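# Fill passing belt trays with upright jars or bottles

## Task

Place a single upright jar or bottle into as many belt trays as possible (one tray is already filled), keeping every tray on the belt. The trays pass the arms only once: the green button starts the belt, which runs at a constant rate to its far end and then stops on its own, and any tray held back too long gets left behind. The yellow button, used once and only before the green one, advances the belt a short distance at that same rate. The belt must be stationary at the finish.

## Robot and tools

Robots: four Kinova Gen3 arms (arm1 to arm4), each with seven joints and a five-fingered right hand. Bases in the scene frame (metres, +z up, origin on the floor): arm1 at (0.803, 0.649, 0.752), arm2 at (-0.380, 0.651, 0.781), arm3 at (-0.887, -0.653, 0.794), arm4 at (0.380, -0.652, 0.817). arm1 and arm2 sit on the +y side with their bases turned about -90 degrees around z. arm3 and arm4 sit on the -y side, turned about +90 degrees. Each base's own +x is the direction in which its arm unfolds when joint1 is 0. Work surfaces below the arms are at z=0.720. Reach is roughly 1.06 m from the joint1 axis.

Joints (radians, absolute): joint1 turns the whole arm (positive means clockwise seen from above), joint2 is the shoulder (0 is upright, positive leans forward, range ±2.249), joint3 turns the upper arm, joint4 is the elbow (±2.579), joint5 turns the forearm, joint6 is the wrist (±2.099), and joint7 rolls the hand. Joints 1, 3, 5 and 7 range ±6.283. Finger keys hand_little, hand_ring, hand_middle, hand_index, hand_thumb_bend and hand_thumb_turn run from -1 (closed; for thumb_turn this swings the thumb opposite the fingers) to +1 (open or straight). hand_force_limit (-1 to 1) is a setting that maps linearly to about 0 to 10 N at the fingertip (15 N for the thumb) and marks where a closing finger halts. hand_speed (-0.96 to 1) is also a setting: near zero speed at -1, full speed at +0.48 and above. At the start the force limit is 0 and the speed -0.8. For gentle grips, use hand_speed at or below -0.94. A finger motor only starts when its target changes by at least 0.002. To grip harder, raise the force limit and then send a target more closed than the current reading.

Hand frame: the hand point sits 0.045 m in front of the palm. Its +z runs along the straight fingers, +y points out of the palm, and +x points across the palm away from the thumb. Straight fingers reach 0.06 to 0.07 m past the point. With the thumb turned in front of the palm, the hand can wrap objects about 0.035 to 0.065 m across. A bracket at the wrist on the little-finger side sticks out and can strike things. The wrist camera is on that side as well.

Tool move: every argument is optional. Each of arm1..arm4 takes an object with these fields. "joints" is a dict of absolute joint targets by name. "min_time_s" (0.1 to 8) is the minimum time in seconds for that arm's joint motions. "target" is an absolute hand pose in the scene frame, given as one list of seven numbers [x, y, z, qw, qx, qy, qz] in metres plus a unit quaternion, in the same format the "hand" result line prints. The hand travels in a straight line from its current hand_target toward it. "speed" (0.002 to 0.5 m/s, default 0.25) caps that travel, and turning is capped at twice that value in rad/s. When "target" is used, "joints" may only hold finger and hand setting keys. "cameras" is a list drawn from arm1_cam_wrist..arm4_cam_wrist, cam_belt_over, cam_high, or "all". Each arm's motions in one call begin together. All hand paths in a call finish together and stop after 10 s. No single action goes beyond 15 s. Paths ignore obstacles and other arms, may lag or stray, and may overshoot speed when the arm is close to straight. A call with no action returns the full state and every image.

Tool wait: seconds (0 to 10) and optional cameras. It lets the scene run without new commands. zoom_image: camera plus region [x0, y0, x1, y1] in pixels (images are 896x504, max 504 by 504). It only works on the newest images. show_instructions shows the reference page. finished_scene (scene 1) ends the scene for good.

Results: "move" lists which robots got commands. "as last shown" means a robot got no command and its lines are repeated. "hand" is the measured hand pose, which is less accurate at long reach. hand_target is the pose the current joint targets would give. Status words: done (within 1 cm and 2 degrees for a hand, or each joint's tolerance), off_target (resting short, possibly still pushing), time_out, not_followed, joint command not followed or pose unreachable (a safety check held the arm back). hand_stopped_by gives, for little, ring, middle, index, thumb_bend and thumb_turn in that order: moving, target, force, stalled or fault. The *_load_n readings are fingertip forces in N, positive when pushed open. If a load drops to about 0, the grip has been lost. Joint velocities are in rad/s, and "within noise" means the arm is still. The log also reports joint torques, flange force, and MOTOR HOT or OVER-TEMPERATURE FAULT lines. After a heat stop, resend any key that shows limit_stop_at_motor_heat.

Cautions: the arms keep pushing after contact, so withdraw them. A torque fault (joint limits 104.5 N m for joints 1 to 4, 51.3 for joints 5 to 7, or a 5-degree drift from plan) stops that arm for 10 s. The wrist motors are weak (about 26.4, 24 and 22.8 N m for joints 5 to 7), so heavy loads or contact can make them give. Keep arms from pressing against each other, and never close a hand on another robot's fingers. Do not knock objects off the work area. Do not drop glassware more than a few centimetres, or anything at all. Do not release objects while moving, and do not strike fixed items. Long holds or stretched poses heat the motors. The scene keeps running while you think, holding the last command, so time the belt presses and each placement against the moving trays.

Each tool is called after "Call:" as name(argument=value, ...) on one line, values as JSON.

Reference images:

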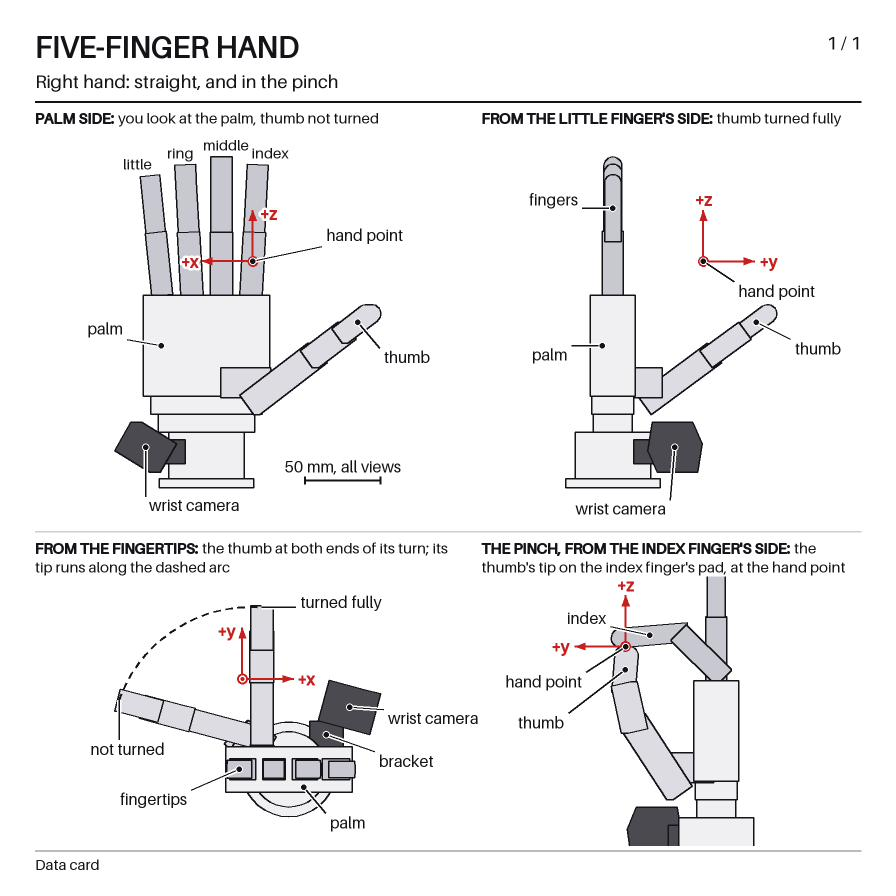

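## Session

Call:
move()

Scene clock: 0.00 s.
Joint torques (N m): no reading
Flange force (N): no reading
Joint velocities: within noise
arm1.joint_positions: joint1_rad=-0.124 joint2_rad=-0.382 joint3_rad=-0.030 joint4_rad=+1.557 joint5_rad=-0.059 joint6_rad=+2.037 joint7_rad=-1.852 hand_little=+1.000 hand_ring=+1.000 hand_middle=+1.000 hand_index=+1.000 hand_thumb_turn=+1.000 hand_thumb_bend=+1.000 hand_force_limit=+0.000 hand_speed=-0.800
arm1.joint_status: not commanded
arm1.hand_stopped_by: target,target,target,target,target,target
arm1.little_load_n: 0.0
arm1.ring_load_n: -0.5
arm1.middle_load_n: 0.0
arm1.index_load_n: 0.0
arm1.thumb_bend_load_n: 0.0
arm1.thumb_turn_load_n: 0.0
arm1.hand: x=+0.8792 y=+0.5014 z=+1.2252 quat_wxyz=(+0.024, -0.726, -0.686, -0.039) (m; scene frame)
arm1.hand_target: x=+0.8792 y=+0.5014 z=+1.2252 quat_wxyz=(+0.024, -0.726, -0.686, -0.039) (m; scene frame)
arm1.hand_status: not commanded
arm2.joint_positions: joint1_rad=-0.482 joint2_rad=-0.458 joint3_rad=-0.042 joint4_rad=+1.501 joint5_rad=+0.005 joint6_rad=+1.987 joint7_rad=-2.052 hand_little=+1.000 hand_ring=+1.000 hand_middle=+1.000 hand_index=+1.000 hand_thumb_turn=+1.000 hand_thumb_bend=+1.000 hand_force_limit=+0.000 hand_speed=-0.800
arm2.joint_status: not commanded
arm2.hand_stopped_by: target,target,target,target,target,target
arm2.little_load_n: 0.0
arm2.ring_load_n: 0.0
arm2.middle_load_n: 0.0
arm2.index_load_n: 0.5
arm2.thumb_bend_load_n: 0.0
arm2.thumb_turn_load_n: 0.0
arm2.hand: x=-0.2787 y=+0.5059 z=+1.2870 quat_wxyz=(-0.050, -0.694, -0.717, +0.026) (m; scene frame)
arm2.hand_target: x=-0.2787 y=+0.5059 z=+1.2870 quat_wxyz=(-0.050, -0.694, -0.717, +0.026) (m; scene frame)
arm2.hand_status: not commanded
arm3.joint_positions: joint1_rad=-0.414 joint2_rad=-0.405 joint3_rad=-0.103 joint4_rad=+1.522 joint5_rad=-0.002 joint6_rad=+1.946 joint7_rad=-2.071 hand_little=+1.000 hand_ring=+1.000 hand_middle=+1.000 hand_index=+1.000 hand_thumb_turn=+1.000 hand_thumb_bend=+1.000 hand_force_limit=+0.000 hand_speed=-0.800
arm3.joint_status: not commanded
arm3.hand_stopped_by: target,target,target,target,target,target
arm3.little_load_n: 0.0
arm3.ring_load_n: 0.0
arm3.middle_load_n: 0.0
arm3.index_load_n: 0.0
arm3.thumb_bend_load_n: 0.0
arm3.thumb_turn_load_n: 0.0
arm3.hand: x=-1.0031 y=-0.4939 z=+1.2860 quat_wxyz=(-0.022, +0.725, -0.687, -0.035) (m; scene frame)
arm3.hand_target: x=-1.0031 y=-0.4939 z=+1.2860 quat_wxyz=(-0.022, +0.725, -0.687, -0.035) (m; scene frame)
arm3.hand_status: not commanded
arm4.joint_positions: joint1_rad=-0.243 joint2_rad=-0.354 joint3_rad=-0.034 joint4_rad=+1.492 joint5_rad=-0.021 joint6_rad=+2.039 joint7_rad=-1.768 hand_little=+1.000 hand_ring=+1.000 hand_middle=+1.000 hand_index=+1.000 hand_thumb_turn=+1.000 hand_thumb_bend=+1.000 hand_force_limit=+0.000 hand_speed=-0.800
arm4.joint_status: not commanded
arm4.hand_stopped_by: target,target,target,target,target,target
arm4.little_load_n: 0.0
arm4.ring_load_n: 0.0
arm4.middle_load_n: 0.0
arm4.index_load_n: 0.0
arm4.thumb_bend_load_n: 0.0
arm4.thumb_turn_load_n: 0.0
arm4.hand: x=+0.2900 y=-0.5082 z=+1.3072 quat_wxyz=(+0.005, +0.747, -0.664, +0.012) (m; scene frame)
arm4.hand_target: x=+0.2900 y=-0.5082 z=+1.3072 quat_wxyz=(+0.005, +0.747, -0.664, +0.012) (m; scene frame)
arm4.hand_status: not commanded
pictures: arm1_cam_wrist, arm2_cam_wrist, arm3_cam_wrist, arm4_cam_wrist, cam_belt_over, cam_high

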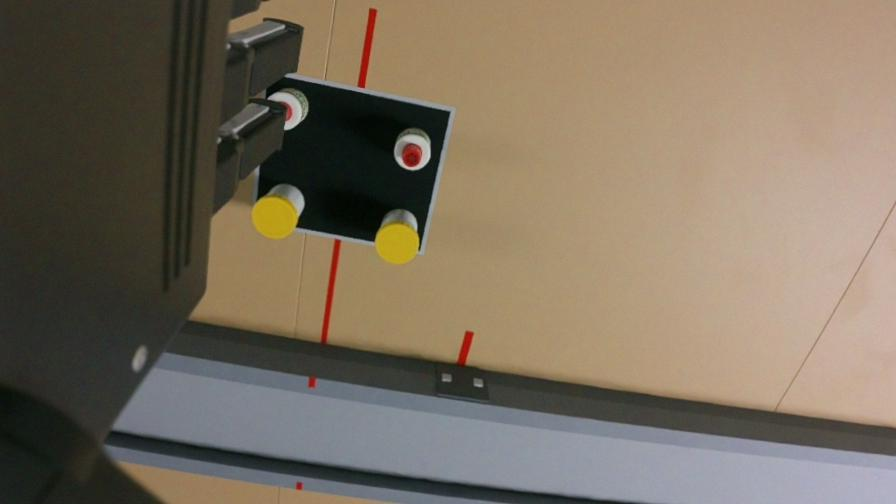

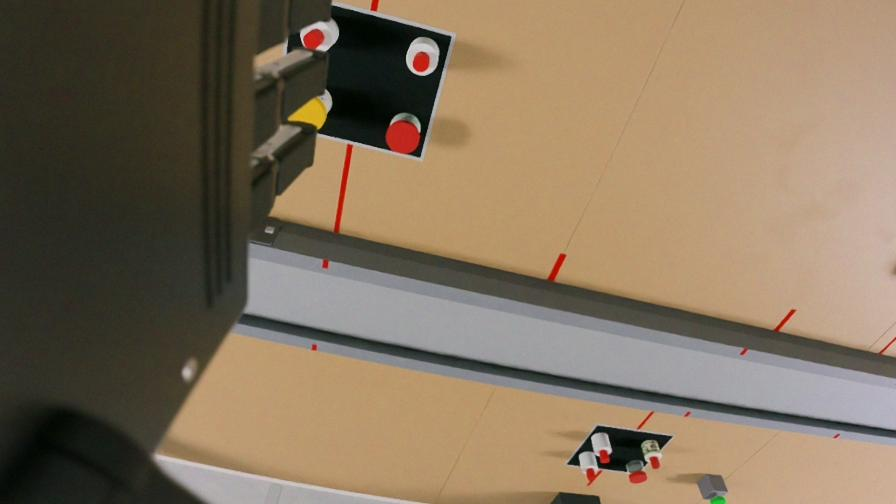

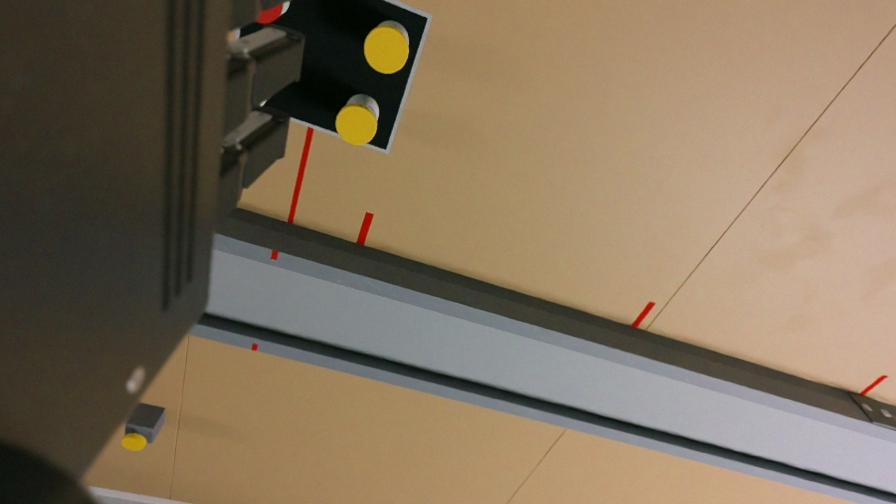

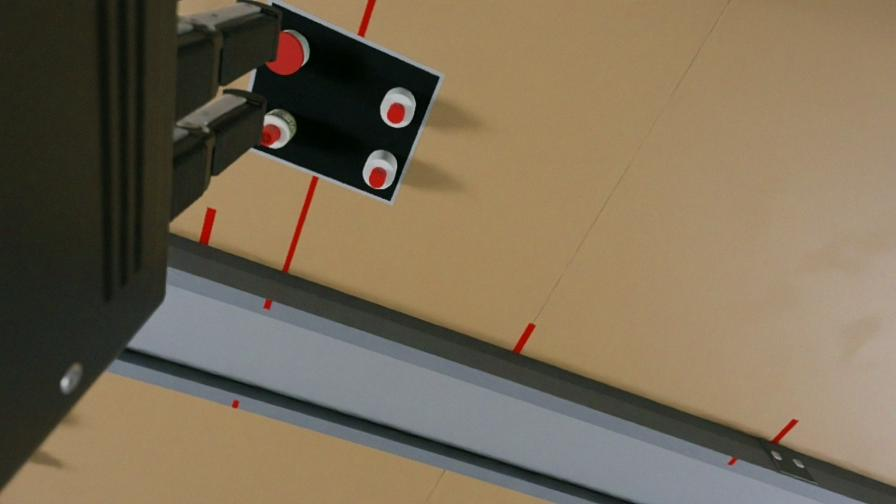

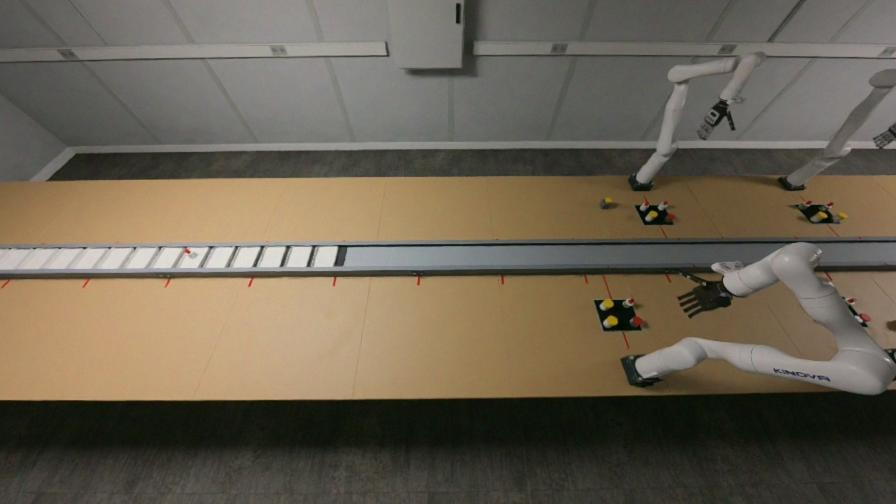

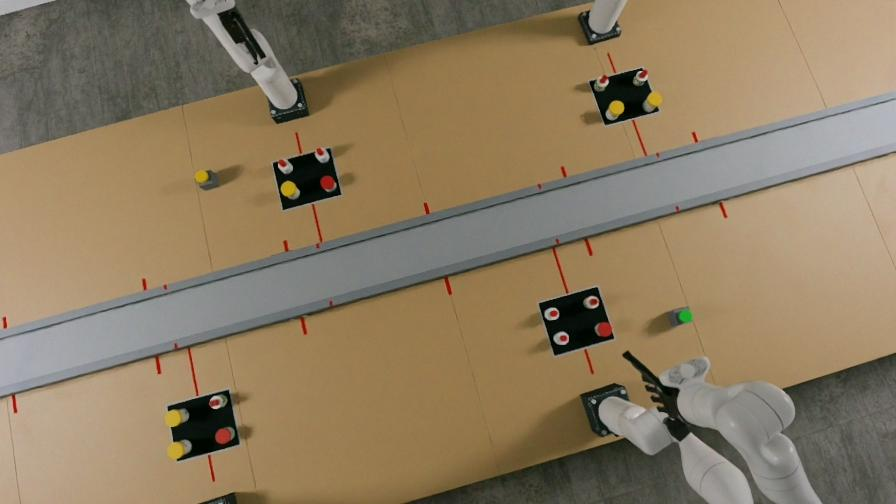

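Call:
zoom_image(camera="cam_belt_over", region=[0, 200, 400, 320])

Call:
zoom_image(camera="cam_belt_over", region=[560, 160, 896, 400])

Call:
zoom_image(camera="cam_high", region=[120, 120, 420, 290])

Call:
zoom_image(camera="cam_high", region=[480, 40, 780, 400])

Call:
zoom_image(camera="cam_high", region=[120, 330, 320, 490])

Scaled by 1.260 from the camera's image (finer frame: 1280x720).

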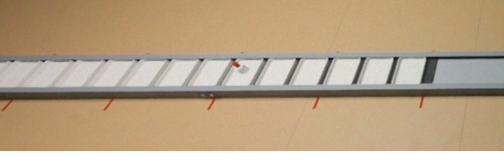

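Scaled by 1.500 from the camera's image (finer frame: 1280x720).

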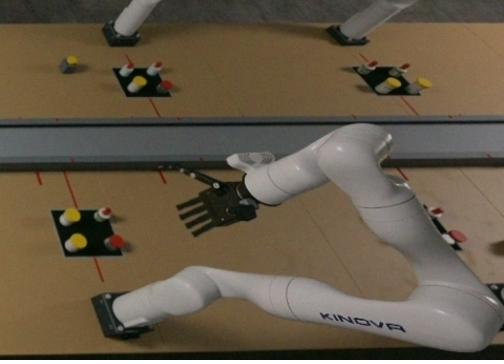

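Scaled by 1.680 from the camera's image (finer frame: 1280x720).

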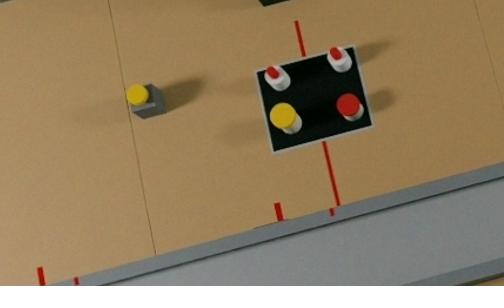

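Scaled by 1.400 from the camera's image (finer frame: 1280x720).

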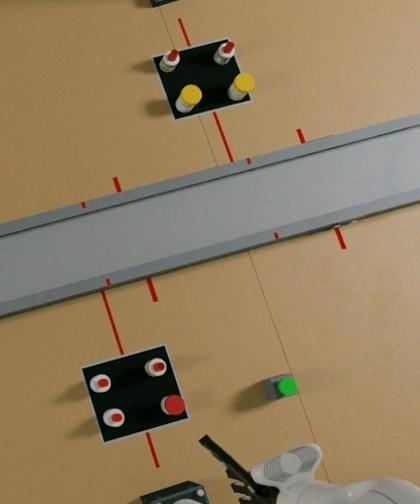

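Scaled by 2.520 from the camera's image (finer frame: 1280x720).

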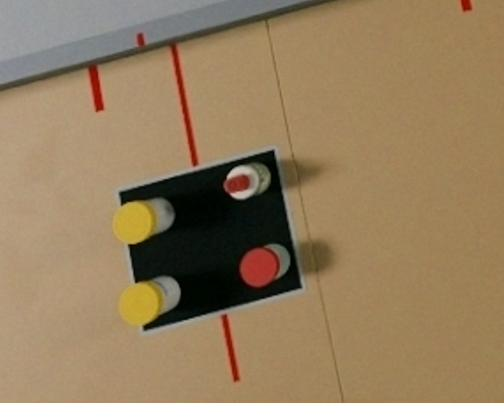

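Call:
zoom_image(camera="cam_belt_over", region=[180, 230, 360, 290])

Call:
zoom_image(camera="cam_belt_over", region=[0, 230, 180, 290])

Call:
zoom_image(camera="arm1_cam_wrist", region=[230, 60, 480, 280])

Call:
zoom_image(camera="arm2_cam_wrist", region=[530, 380, 780, 504])

Scaled by 2.800 from the camera's image (finer frame: 1280x720).

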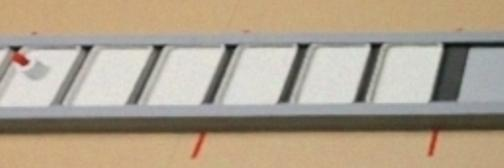

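Scaled by 2.800 from the camera's image (finer frame: 1280x720).

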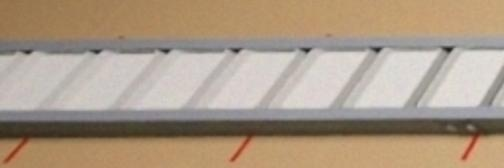

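Scaled by 2.016 from the camera's image (finer frame: 1280x720).

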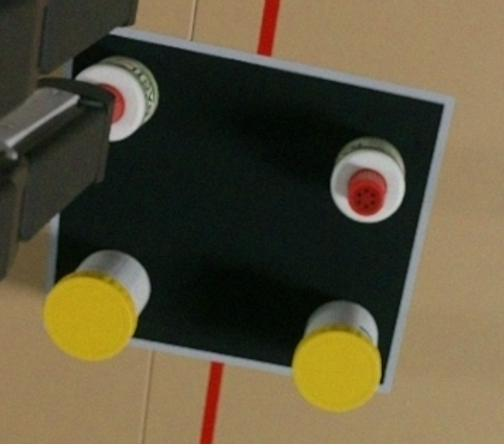

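Scaled by 2.016 from the camera's image (finer frame: 1280x720).

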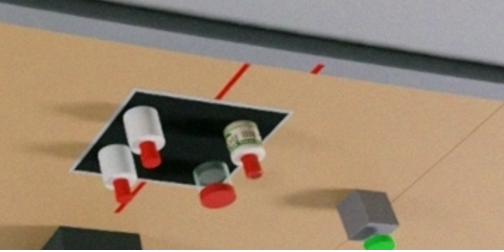

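Call:
move(arm3={"target": [-1.45, -0.35, 1.1, 0, 0.9659, 0, -0.2588], "speed": 0.25}, arm2={"target": [-0.66, 0.53, 1.0, 0, 0.7071, 0.7071, 0], "speed": 0.2}, cameras=["arm2_cam_wrist", "arm3_cam_wrist", "cam_belt_over"])

Scene clock: 107.07 s.
Joint torques (N m): arm1=[1.41 0.97 -0.56 -6.89 -0.02 0.12 -0.33] | arm2=[-0.96 12.34 -5.09 -5.77 0.13 -0.54 0.13] | arm3=[-1.33 -17.57 -2.2 -7.85 -0.41 -0.78 -0.02] | arm4=[-1.88 -0.28 -0.11 -6.36 0.33 0.21 0.1]
Flange force (N): arm1=[1.9 -3.7 -0.3] | arm2=[4.6 4.0 -1.3] | arm3=[-0.2 -1.9 -2.8] | arm4=[-0.3 0.8 -2.6]
move: arm2 done; arm3 done
Joint velocities: within noise
arm1, arm4: as last shown
arm1.ring_load_n: 0.0
arm1.thumb_bend_load_n: -0.5
arm2.joint_positions: joint1_rad=-0.876 joint2_rad=-0.989 joint3_rad=+1.170 joint4_rad=+1.932 joint5_rad=+0.886 joint6_rad=+1.682 joint7_rad=-1.394 hand_little=+1.000 hand_ring=+1.000 hand_middle=+1.000 hand_index=+1.000 hand_thumb_turn=+1.000 hand_thumb_bend=+1.000 hand_force_limit=+0.000 hand_speed=-0.800
arm2.joint_status: not commanded
arm2.hand_stopped_by: target,target,target,target,target,target
arm2.little_load_n: 0.0
arm2.ring_load_n: 0.0
arm2.middle_load_n: 0.0
arm2.index_load_n: 0.0
arm2.thumb_bend_load_n: 0.0
arm2.thumb_turn_load_n: 0.0
arm2.hand: x=-0.6600 y=+0.5300 z=+1.0000 quat_wxyz=(+0.000, -0.707, -0.707, +0.000)
arm2.hand_target: x=-0.6600 y=+0.5300 z=+1.0000 quat_wxyz=(+0.000, -0.707, -0.707, +0.000)
arm2.hand_status: done (0.000 m and 0.0 deg from the pose sent, 0.478 m and 6.8 deg at the start)
arm3.joint_positions: joint1_rad=-0.649 joint2_rad=+0.565 joint3_rad=-0.305 joint4_rad=+1.259 joint5_rad=-0.172 joint6_rad=+0.929 joint7_rad=-0.840 hand_little=+1.000 hand_ring=+1.000 hand_middle=+1.000 hand_index=+1.000 hand_thumb_turn=+1.000 hand_thumb_bend=+1.000 hand_force_limit=+0.000 hand_speed=-0.800
arm3.joint_status: not commanded
arm3.hand_stopped_by: target,target,target,target,target,target
arm3.little_load_n: 0.0
arm3.ring_load_n: 0.0
arm3.middle_load_n: 0.0
arm3.index_load_n: 0.0
arm3.thumb_bend_load_n: 0.0
arm3.thumb_turn_load_n: 0.0
arm3.hand: x=-1.4500 y=-0.3500 z=+1.1000 quat_wxyz=(+0.000, +0.966, +0.000, -0.259)
arm3.hand_target: x=-1.4500 y=-0.3500 z=+1.1000 quat_wxyz=(+0.000, +0.966, +0.000, -0.259)
arm3.hand_status: done (0.000 m and 0.0 deg from the pose sent, 0.505 m and 89.6 deg at the start)

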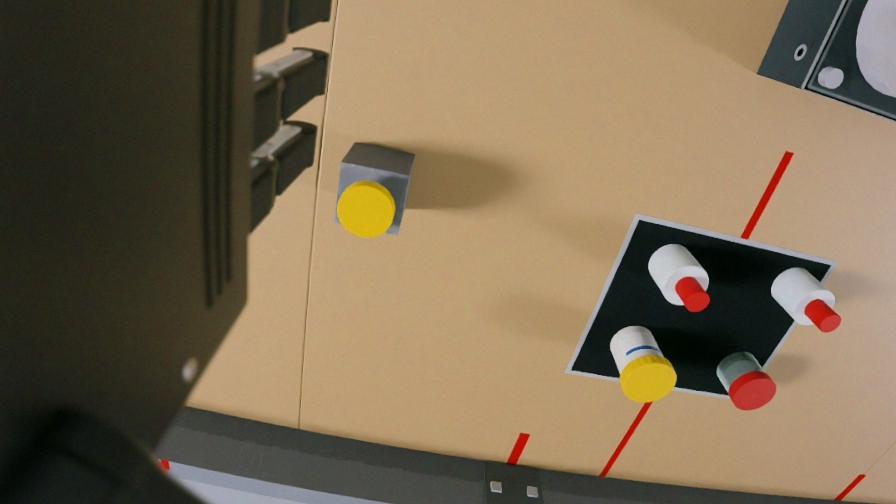

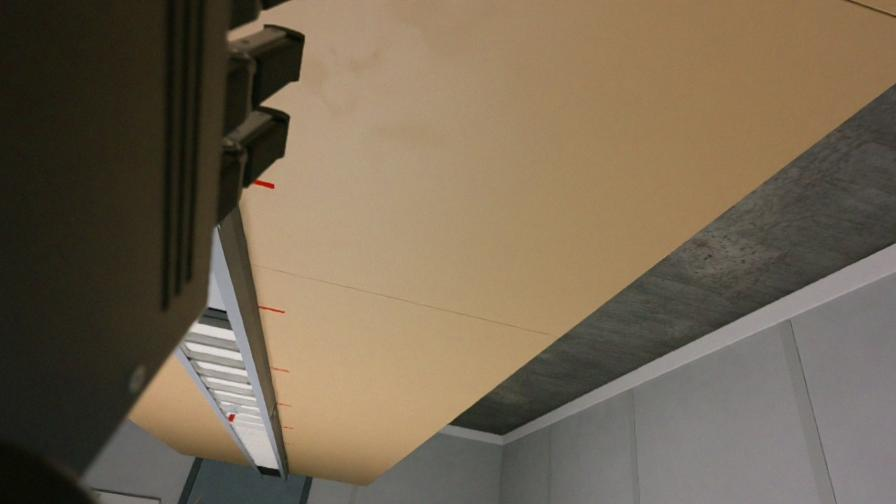

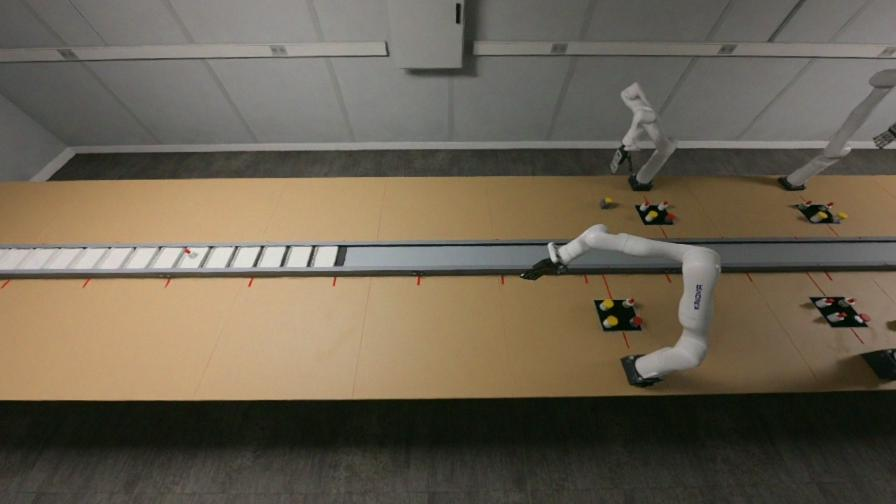

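Call:
zoom_image(camera="arm3_cam_wrist", region=[160, 290, 330, 490])

Call:
zoom_image(camera="arm2_cam_wrist", region=[540, 200, 860, 440])

Scaled by 2.520 from the camera's image (finer frame: 1280x720).

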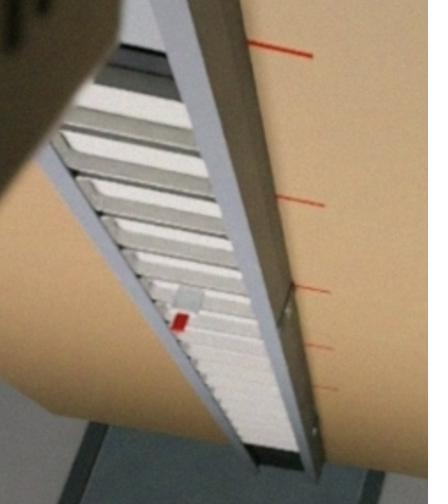

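Scaled by 1.575 from the camera's image (finer frame: 1280x720).

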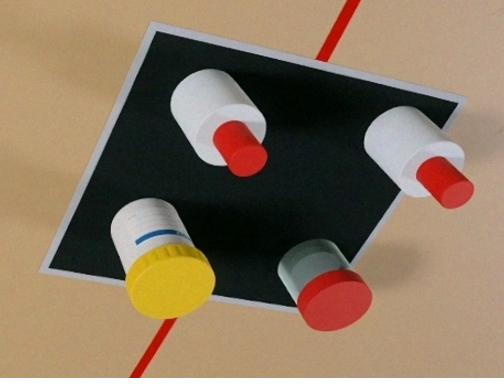

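Call:
move(arm1={"target": [0.803, 0.53, 1.0, 0, 0.7071, 0.7071, 0], "speed": 0.2}, arm2={"target": [-0.38, 0.53, 1.0, 0, 0.7071, 0.7071, 0], "speed": 0.2}, arm3={"target": [-0.887, -0.53, 1.0, 0, 0.7071, -0.7071, 0], "speed": 0.25}, arm4={"target": [0.38, -0.53, 1.0, 0, 0.7071, -0.7071, 0], "speed": 0.2}, cameras=["arm1_cam_wrist", "arm2_cam_wrist", "arm3_cam_wrist", "arm4_cam_wrist", "cam_high"])

Scene clock: 146.63 s.
Joint torques (N m): arm1=[1.53 2.7 -1.02 -7.56 0.02 0.04 -0.29] | arm2=[-1 5.75 -1.23 -8.03 0.11 -0.58 0.15] | arm3=[-1.08 1.65 -1.18 -6.55 0.21 0.04 0.02] | arm4=[-1.88 2.17 -0.85 -6.93 0.34 0.15 0.09]
Flange force (N): arm1=[2.0 -3.7 -0.8] | arm2=[8.3 4.0 -3.7] | arm3=[-1.1 -2.7 -2.7] | arm4=[1.1 0.2 -2.4]
move: arm1 not_followed; arm2 not_followed; arm3 not_followed; arm4 not_followed
Joint velocities: within noise
arm1.joint_positions: joint1_rad=-0.145 joint2_rad=-0.523 joint3_rad=+0.080 joint4_rad=+1.989 joint5_rad=+0.022 joint6_rad=+1.707 joint7_rad=-1.721 hand_little=+1.000 hand_ring=+1.000 hand_middle=+1.000 hand_index=+1.000 hand_thumb_turn=+1.000 hand_thumb_bend=+1.000 hand_force_limit=+0.000 hand_speed=-0.800
arm1.joint_status: not commanded
arm1.hand_stopped_by: target,target,target,target,target,target
arm1.little_load_n: 0.0
arm1.ring_load_n: 0.0
arm1.middle_load_n: 0.0
arm1.index_load_n: 0.0
arm1.thumb_bend_load_n: 0.0
arm1.thumb_turn_load_n: 0.0
arm1.hand: x=+0.8403 y=+0.5161 z=+1.1103 quat_wxyz=(+0.012, -0.717, -0.697, -0.019)
arm1.hand_target: x=+0.8403 y=+0.5161 z=+1.1103 quat_wxyz=(+0.012, -0.717, -0.697, -0.019)
arm1.hand_status: not_followed (0.117 m and 3.0 deg from the pose sent, 0.239 m and 6.1 deg at the start; pose on its path clipped on 23 of 103 steps)
arm2.joint_positions: joint1_rad=-0.702 joint2_rad=-0.728 joint3_rad=+0.562 joint4_rad=+2.400 joint5_rad=+0.368 joint6_rad=+1.401 joint7_rad=-1.894 hand_little=+1.000 hand_ring=+1.000 hand_middle=+1.000 hand_index=+1.000 hand_thumb_turn=+1.000 hand_thumb_bend=+1.000 hand_force_limit=+0.000 hand_speed=-0.800
arm2.joint_status: not commanded
arm2.hand_stopped_by: target,target,target,target,target,target
arm2.little_load_n: 0.0
arm2.ring_load_n: 0.0
arm2.middle_load_n: 0.0
arm2.index_load_n: -0.5
arm2.thumb_bend_load_n: 0.0
arm2.thumb_turn_load_n: 0.0
arm2.hand: x=-0.4218 y=+0.5302 z=+0.9999 quat_wxyz=(+0.000, -0.707, -0.707, -0.001)
arm2.hand_target: x=-0.4218 y=+0.5302 z=+0.9999 quat_wxyz=(+0.000, -0.707, -0.707, -0.001)
arm2.hand_status: not_followed (0.042 m and 0.1 deg from the pose sent, 0.280 m and 0.0 deg at the start)
arm3.joint_positions: joint1_rad=-0.212 joint2_rad=-0.491 joint3_rad=+0.141 joint4_rad=+2.462 joint5_rad=+0.063 joint6_rad=+1.139 joint7_rad=-1.633 hand_little=+1.000 hand_ring=+1.000 hand_middle=+1.000 hand_index=+1.000 hand_thumb_turn=+1.000 hand_thumb_bend=+1.000 hand_force_limit=+0.000 hand_speed=-0.800
arm3.joint_status: not commanded
arm3.hand_stopped_by: target,target,target,target,target,target
arm3.little_load_n: 0.0
arm3.ring_load_n: 0.0
arm3.middle_load_n: 0.0
arm3.index_load_n: 0.0
arm3.thumb_bend_load_n: 0.0
arm3.thumb_turn_load_n: 0.0
arm3.hand: x=-0.9222 y=-0.5195 z=+1.0052 quat_wxyz=(+0.000, +0.738, -0.674, -0.017)
arm3.hand_target: x=-0.9222 y=-0.5195 z=+1.0052 quat_wxyz=(+0.000, +0.738, -0.674, -0.017)
arm3.hand_status: not_followed (0.037 m and 5.6 deg from the pose sent, 0.599 m and 93.8 deg at the start)
arm4.joint_positions: joint1_rad=-0.223 joint2_rad=-0.511 joint3_rad=+0.217 joint4_rad=+2.360 joint5_rad=+0.103 joint6_rad=+1.301 joint7_rad=-1.642 hand_little=+1.000 hand_ring=+1.000 hand_middle=+1.000 hand_index=+1.000 hand_thumb_turn=+1.000 hand_thumb_bend=+1.000 hand_force_limit=+0.000 hand_speed=-0.800
arm4.joint_status: not commanded
arm4.hand_stopped_by: target,target,target,target,target,target
arm4.little_load_n: 0.5
arm4.ring_load_n: 0.0
arm4.middle_load_n: 0.0
arm4.index_load_n: 0.0
arm4.thumb_bend_load_n: -0.5
arm4.thumb_turn_load_n: 0.0
arm4.hand: x=+0.3630 y=-0.5264 z=+1.0582 quat_wxyz=(+0.001, +0.715, -0.699, +0.002)
arm4.hand_target: x=+0.3630 y=-0.5264 z=+1.0582 quat_wxyz=(+0.001, +0.715, -0.699, +0.002)
arm4.hand_status: not_followed (0.061 m and 1.3 deg from the pose sent, 0.321 m and 6.9 deg at the start)
pose unreachable (arm1 arm): on one or more control steps of this call this arm could not follow its commanded pose, so it was not sent that pose on those steps. On the call's last step it was still not sent that pose. It may still have moved: this result reports where it is.
cause: moving toward the commanded pose would bring two parts of the arm too close to each other (its hand and another part of the arm, 3 mm apart when it was first held).
pose unreachable (arm2 arm): on one or more control steps of this call this arm could not follow its commanded pose, so it was not sent that pose on those steps. On the call's last step it was still not sent that pose. It may still have moved: this result reports where it is.
cause: moving toward the commanded pose would bring two parts of the arm too close to each other (its hand and another part of the arm, 6 mm apart when it was first held).
pose unreachable (arm3 arm): on one or more control steps of this call this arm could not follow its commanded pose, so it was not sent that pose on those steps. On the call's last step it was still not sent that pose. It may still have moved: this result reports where it is.
cause: moving toward the commanded pose would bring two parts of the arm too close to each other (its hand and another part of the arm, 8 mm apart when it was first held).
pose unreachable (arm4 arm): on one or more control steps of this call this arm could not follow its commanded pose, so it was not sent that pose on those steps. On the call's last step it was still not sent that pose. It may still have moved: this result reports where it is.
cause: moving toward the commanded pose would bring two parts of the arm too close to each other (its hand and another part of the arm, 3 mm apart when it was first held).

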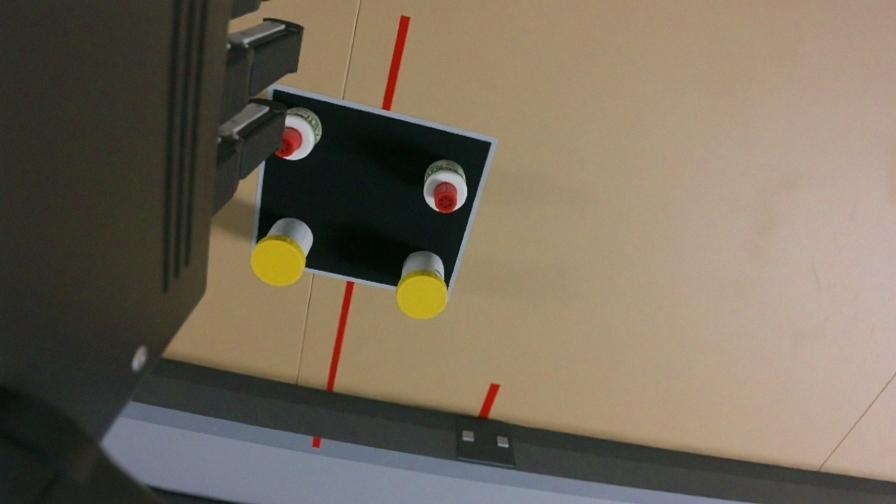

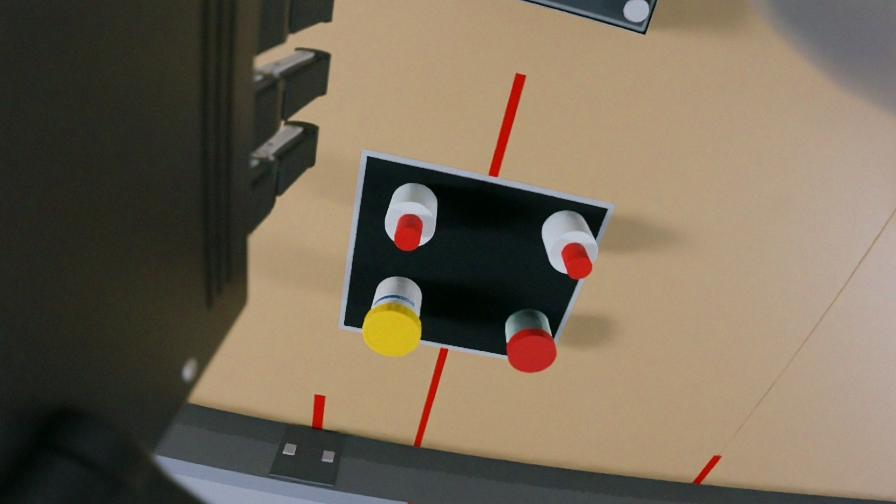

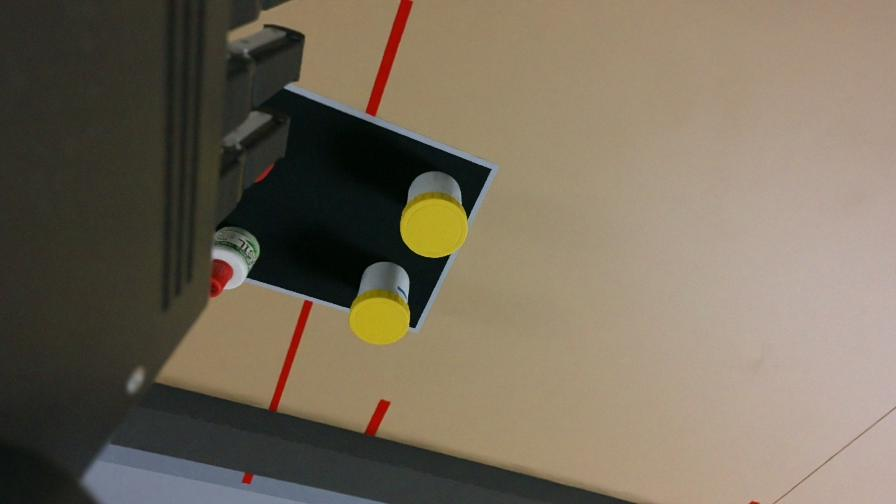

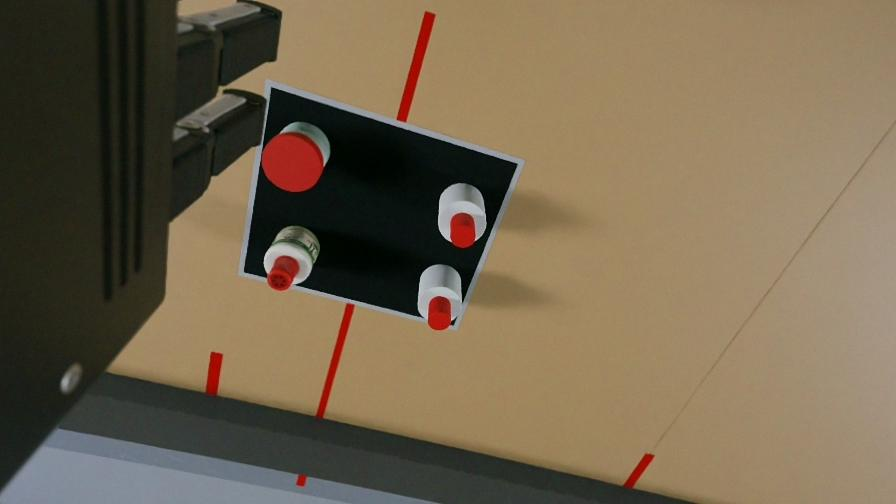

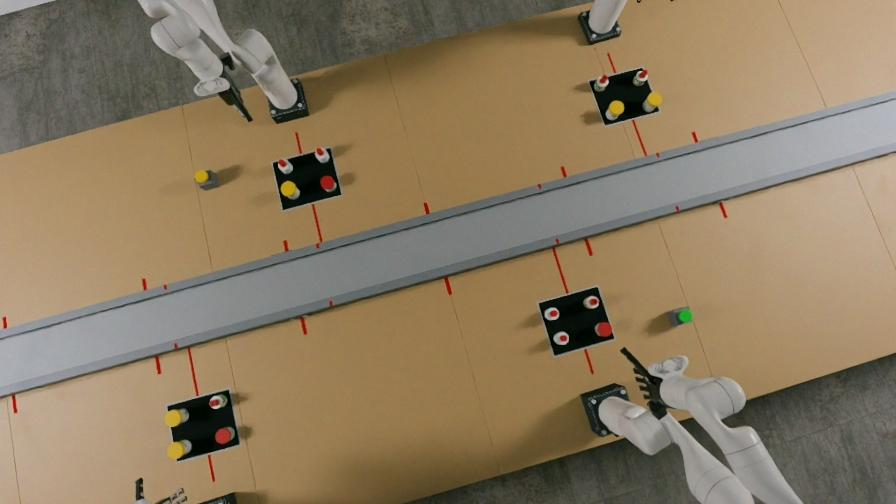

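Call:
zoom_image(camera="cam_high", region=[500, 260, 720, 440])

Call:
zoom_image(camera="cam_high", region=[180, 60, 380, 260])

Scaled by 2.291 from the camera's image (finer frame: 1280x720).

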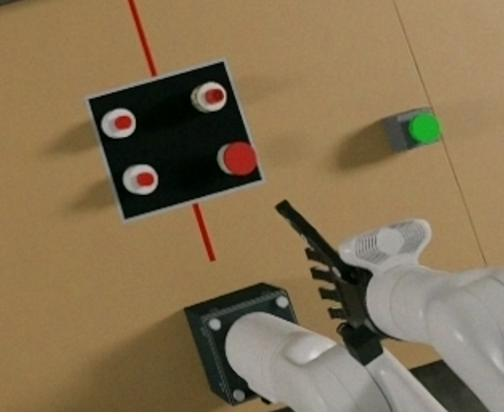

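Scaled by 2.520 from the camera's image (finer frame: 1280x720).

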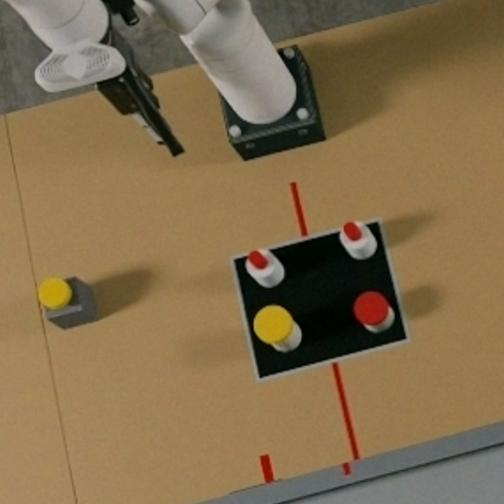

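Call:
move(arm2={"target": [-0.678, 0.39, 0.95, 0, 0.7071, 0.7071, 0], "speed": 0.15, "joints": {"hand_little": -1, "hand_ring": -1, "hand_middle": -1, "hand_index": -1, "hand_speed": 0}}, cameras=["arm2_cam_wrist", "cam_high"])

Scene clock: 213.23 s.
Joint torques (N m): arm1=[1.32 2.77 -0.98 -7.55 0.05 0.06 -0.3] | arm2=[-1.01 14.03 -5.41 -5.52 0.09 -0.6 0.12] | arm3=[-1.06 1.65 -1.15 -6.48 0.19 0.01 0.01] | arm4=[-1.89 2.18 -0.87 -6.94 0.32 0.16 0.08]
Flange force (N): arm1=[2.2 -3.5 -0.8] | arm2=[4.9 2.5 -1.7] | arm3=[-1.1 -2.7 -3.1] | arm4=[1.1 0.1 -2.3]
move: arm2 done
Joint velocities: within noise
arm1, arm3, arm4: as last shown
arm2.joint_positions: joint1_rad=-1.301 joint2_rad=-0.911 joint3_rad=+1.561 joint4_rad=+1.799 joint5_rad=+0.923 joint6_rad=+1.439 joint7_rad=-1.484 hand_little=-1.000 hand_ring=-1.000 hand_middle=-1.000 hand_index=-1.000 hand_thumb_turn=+1.000 hand_thumb_bend=+1.000 hand_force_limit=+0.000 hand_speed=+0.000
arm2.joint_status: all done
arm2.hand_stopped_by: target,target,target,target,target,target
arm2.little_load_n: 0.0
arm2.ring_load_n: 0.0
arm2.middle_load_n: 0.0
arm2.index_load_n: 0.0
arm2.thumb_bend_load_n: 0.0
arm2.thumb_turn_load_n: 0.0
arm2.hand: x=-0.6780 y=+0.3900 z=+0.9500 quat_wxyz=(+0.000, -0.707, -0.707, +0.000)
arm2.hand_target: x=-0.6780 y=+0.3900 z=+0.9500 quat_wxyz=(+0.000, -0.707, -0.707, +0.000)
arm2.hand_status: done (0.000 m and 0.0 deg from the pose sent, 0.296 m and 0.1 deg at the start)
arm4.little_load_n: 0.0

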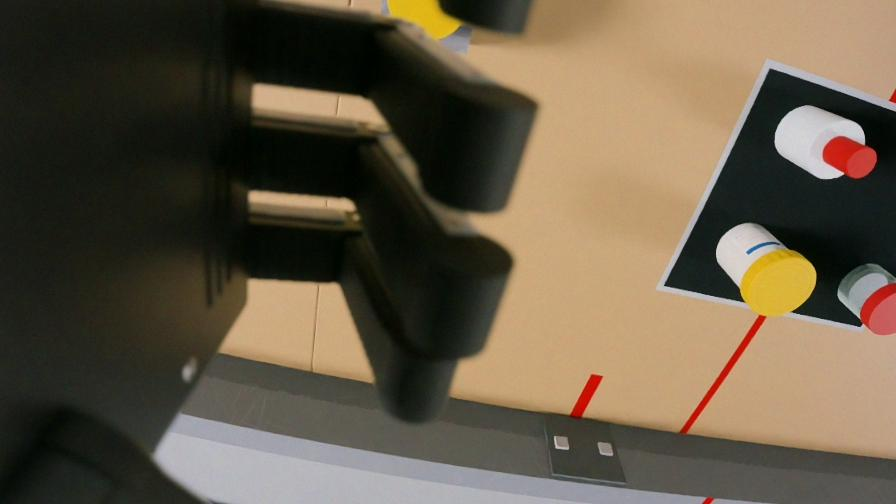

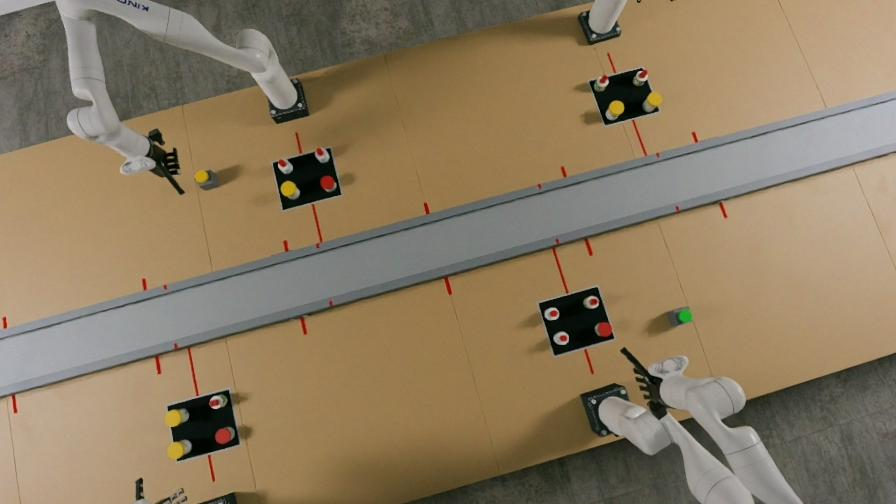

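Call:
move(arm2={"target": [-0.668, 0.395, 0.84, 0, 0.7071, 0.7071, 0], "speed": 0.1}, cameras=["arm2_cam_wrist"])

Call:
move(arm2={"target": [-0.668, 0.395, 0.82, 0, 0.7071, 0.7071, 0], "speed": 0.03})

Call:
move(arm2={"target": [-0.668, 0.395, 0.81, 0, 0.7071, 0.7071, 0], "speed": 0.02}, cameras=["cam_belt_over"])

Scene clock: 236.03 s.
Joint torques (N m): arm1=[1.38 2.79 -1.02 -7.49 0.05 0.06 -0.29] | arm2=[-0.97 14.77 -5.5 -3.93 0.05 -0.56 0.14] | arm3=[-1.05 1.65 -1.2 -6.56 0.2 0.06 0.05] | arm4=[-1.88 2.18 -0.88 -6.92 0.3 0.15 0.09]
Flange force (N): arm1=[2.2 -3.7 -1.0] | arm2=[4.1 1.9 -2.7] | arm3=[-1.2 -2.8 -2.6] | arm4=[1.1 0.0 -2.4]
move: arm2 done
Joint velocities: within noise
arm1, arm3, arm4: as last shown
arm2.joint_positions: joint1_rad=-1.351 joint2_rad=-1.061 joint3_rad=+1.725 joint4_rad=+1.967 joint5_rad=+1.138 joint6_rad=+1.253 joint7_rad=-1.632 hand_little=-1.000 hand_ring=-1.000 hand_middle=-1.000 hand_index=-1.000 hand_thumb_turn=+1.000 hand_thumb_bend=+1.000 hand_force_limit=+0.000 hand_speed=+0.000
arm2.joint_status: not commanded
arm2.hand_stopped_by: target,target,target,target,target,target
arm2.little_load_n: 0.0
arm2.ring_load_n: 0.5
arm2.middle_load_n: 0.0
arm2.index_load_n: 0.0
arm2.thumb_bend_load_n: 0.0
arm2.thumb_turn_load_n: 0.0
arm2.hand: x=-0.6680 y=+0.3950 z=+0.8400 quat_wxyz=(+0.000, -0.707, -0.707, +0.000)
arm2.hand_target: x=-0.6680 y=+0.3950 z=+0.8400 quat_wxyz=(+0.000, -0.707, -0.707, +0.000)
arm2.hand_status: done (0.000 m and 0.0 deg from the pose sent, 0.111 m and 0.0 deg at the start)
arm4.thumb_bend_load_n: 0.0

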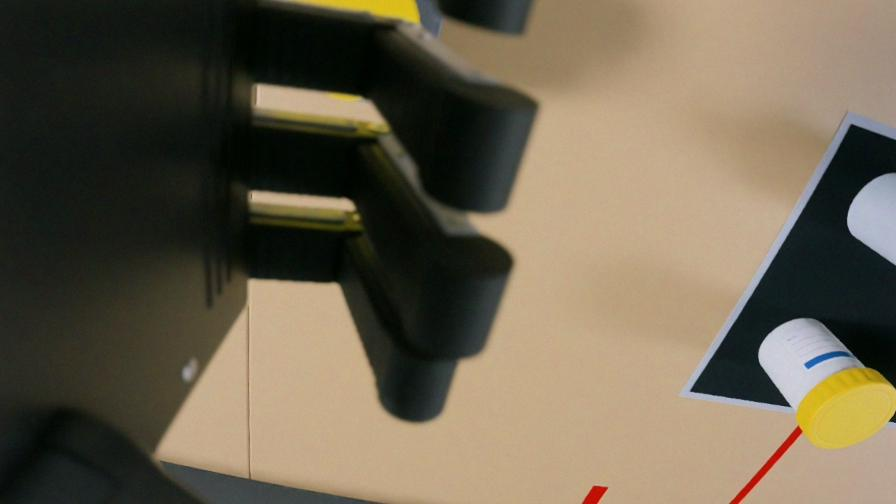

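Scene clock: 237.20 s.
Joint torques (N m): arm1=[1.39 2.71 -0.98 -7.49 0.02 0.01 -0.27] | arm2=[-0.95 15.01 -5.53 -3.61 0.09 -0.55 0.12] | arm3=[-1.07 1.66 -1.17 -6.52 0.23 0.07 0.02] | arm4=[-1.9 2.16 -0.86 -6.94 0.32 0.16 0.09]
Flange force (N): arm1=[2.1 -3.5 -1.2] | arm2=[3.9 1.8 -2.8] | arm3=[-1.1 -2.6 -2.7] | arm4=[1.0 0.2 -2.3]
move: arm2 done
Joint velocities: within noise
arm1, arm3, arm4: as last shown
arm1.index_load_n: 0.5
arm2.joint_positions: joint1_rad=-1.364 joint2_rad=-1.093 joint3_rad=+1.761 joint4_rad=+1.981 joint5_rad=+1.185 joint6_rad=+1.227 joint7_rad=-1.656 hand_little=-1.000 hand_ring=-1.000 hand_middle=-1.000 hand_index=-1.000 hand_thumb_turn=+1.000 hand_thumb_bend=+1.000 hand_force_limit=+0.000 hand_speed=+0.000
arm2.joint_status: not commanded
arm2.hand_stopped_by: target,target,target,target,target,target
arm2.little_load_n: 0.0
arm2.ring_load_n: 0.0
arm2.middle_load_n: 0.0
arm2.index_load_n: 0.0
arm2.thumb_bend_load_n: 0.0
arm2.thumb_turn_load_n: 0.0
arm2.hand: x=-0.6680 y=+0.3950 z=+0.8200 quat_wxyz=(+0.000, -0.707, -0.707, +0.000)
arm2.hand_target: x=-0.6680 y=+0.3950 z=+0.8200 quat_wxyz=(+0.000, -0.707, -0.707, +0.000)
arm2.hand_status: done (0.000 m and 0.0 deg from the pose sent, 0.020 m and 0.0 deg at the start)
pictures: none

Scene clock: 238.20 s.
Joint torques (N m): arm1=[1.43 2.64 -0.95 -7.56 0.01 -0.02 -0.3] | arm2=[-0.99 15.13 -5.54 -3.39 0.08 -0.55 0.13] | arm3=[-1.04 1.64 -1.15 -6.48 0.25 0.06 0.02] | arm4=[-1.93 2.17 -0.88 -6.93 0.3 0.14 0.08]
Flange force (N): arm1=[2.0 -3.5 -1.1] | arm2=[3.9 1.7 -2.8] | arm3=[-1.2 -2.6 -2.9] | arm4=[1.1 0.0 -2.4]
move: arm2 done
Joint velocities: within noise
arm1, arm3, arm4: as last shown
arm1.index_load_n: 0.0
arm2.joint_positions: joint1_rad=-1.371 joint2_rad=-1.110 joint3_rad=+1.779 joint4_rad=+1.986 joint5_rad=+1.209 joint6_rad=+1.215 joint7_rad=-1.668 hand_little=-1.000 hand_ring=-1.000 hand_middle=-1.000 hand_index=-1.000 hand_thumb_turn=+1.000 hand_thumb_bend=+1.000 hand_force_limit=+0.000 hand_speed=+0.000
arm2.joint_status: not commanded
arm2.hand_stopped_by: target,target,target,target,target,target
arm2.little_load_n: 0.0
arm2.ring_load_n: 0.0
arm2.middle_load_n: 0.0
arm2.index_load_n: 0.0
arm2.thumb_bend_load_n: 0.0
arm2.thumb_turn_load_n: -0.5
arm2.hand: x=-0.6680 y=+0.3950 z=+0.8100 quat_wxyz=(+0.000, -0.707, -0.707, +0.000)
arm2.hand_target: x=-0.6680 y=+0.3950 z=+0.8100 quat_wxyz=(+0.000, -0.707, -0.707, +0.000)
arm2.hand_status: done (0.000 m and 0.0 deg from the pose sent, 0.010 m and 0.0 deg at the start)

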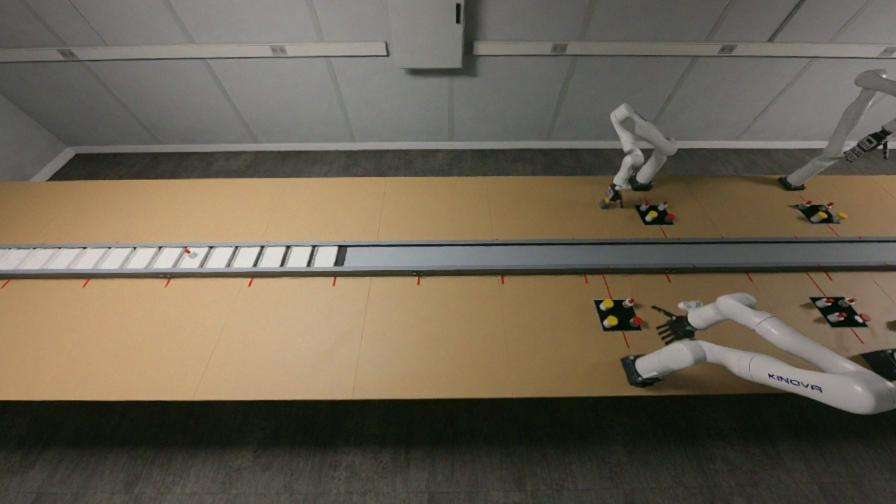

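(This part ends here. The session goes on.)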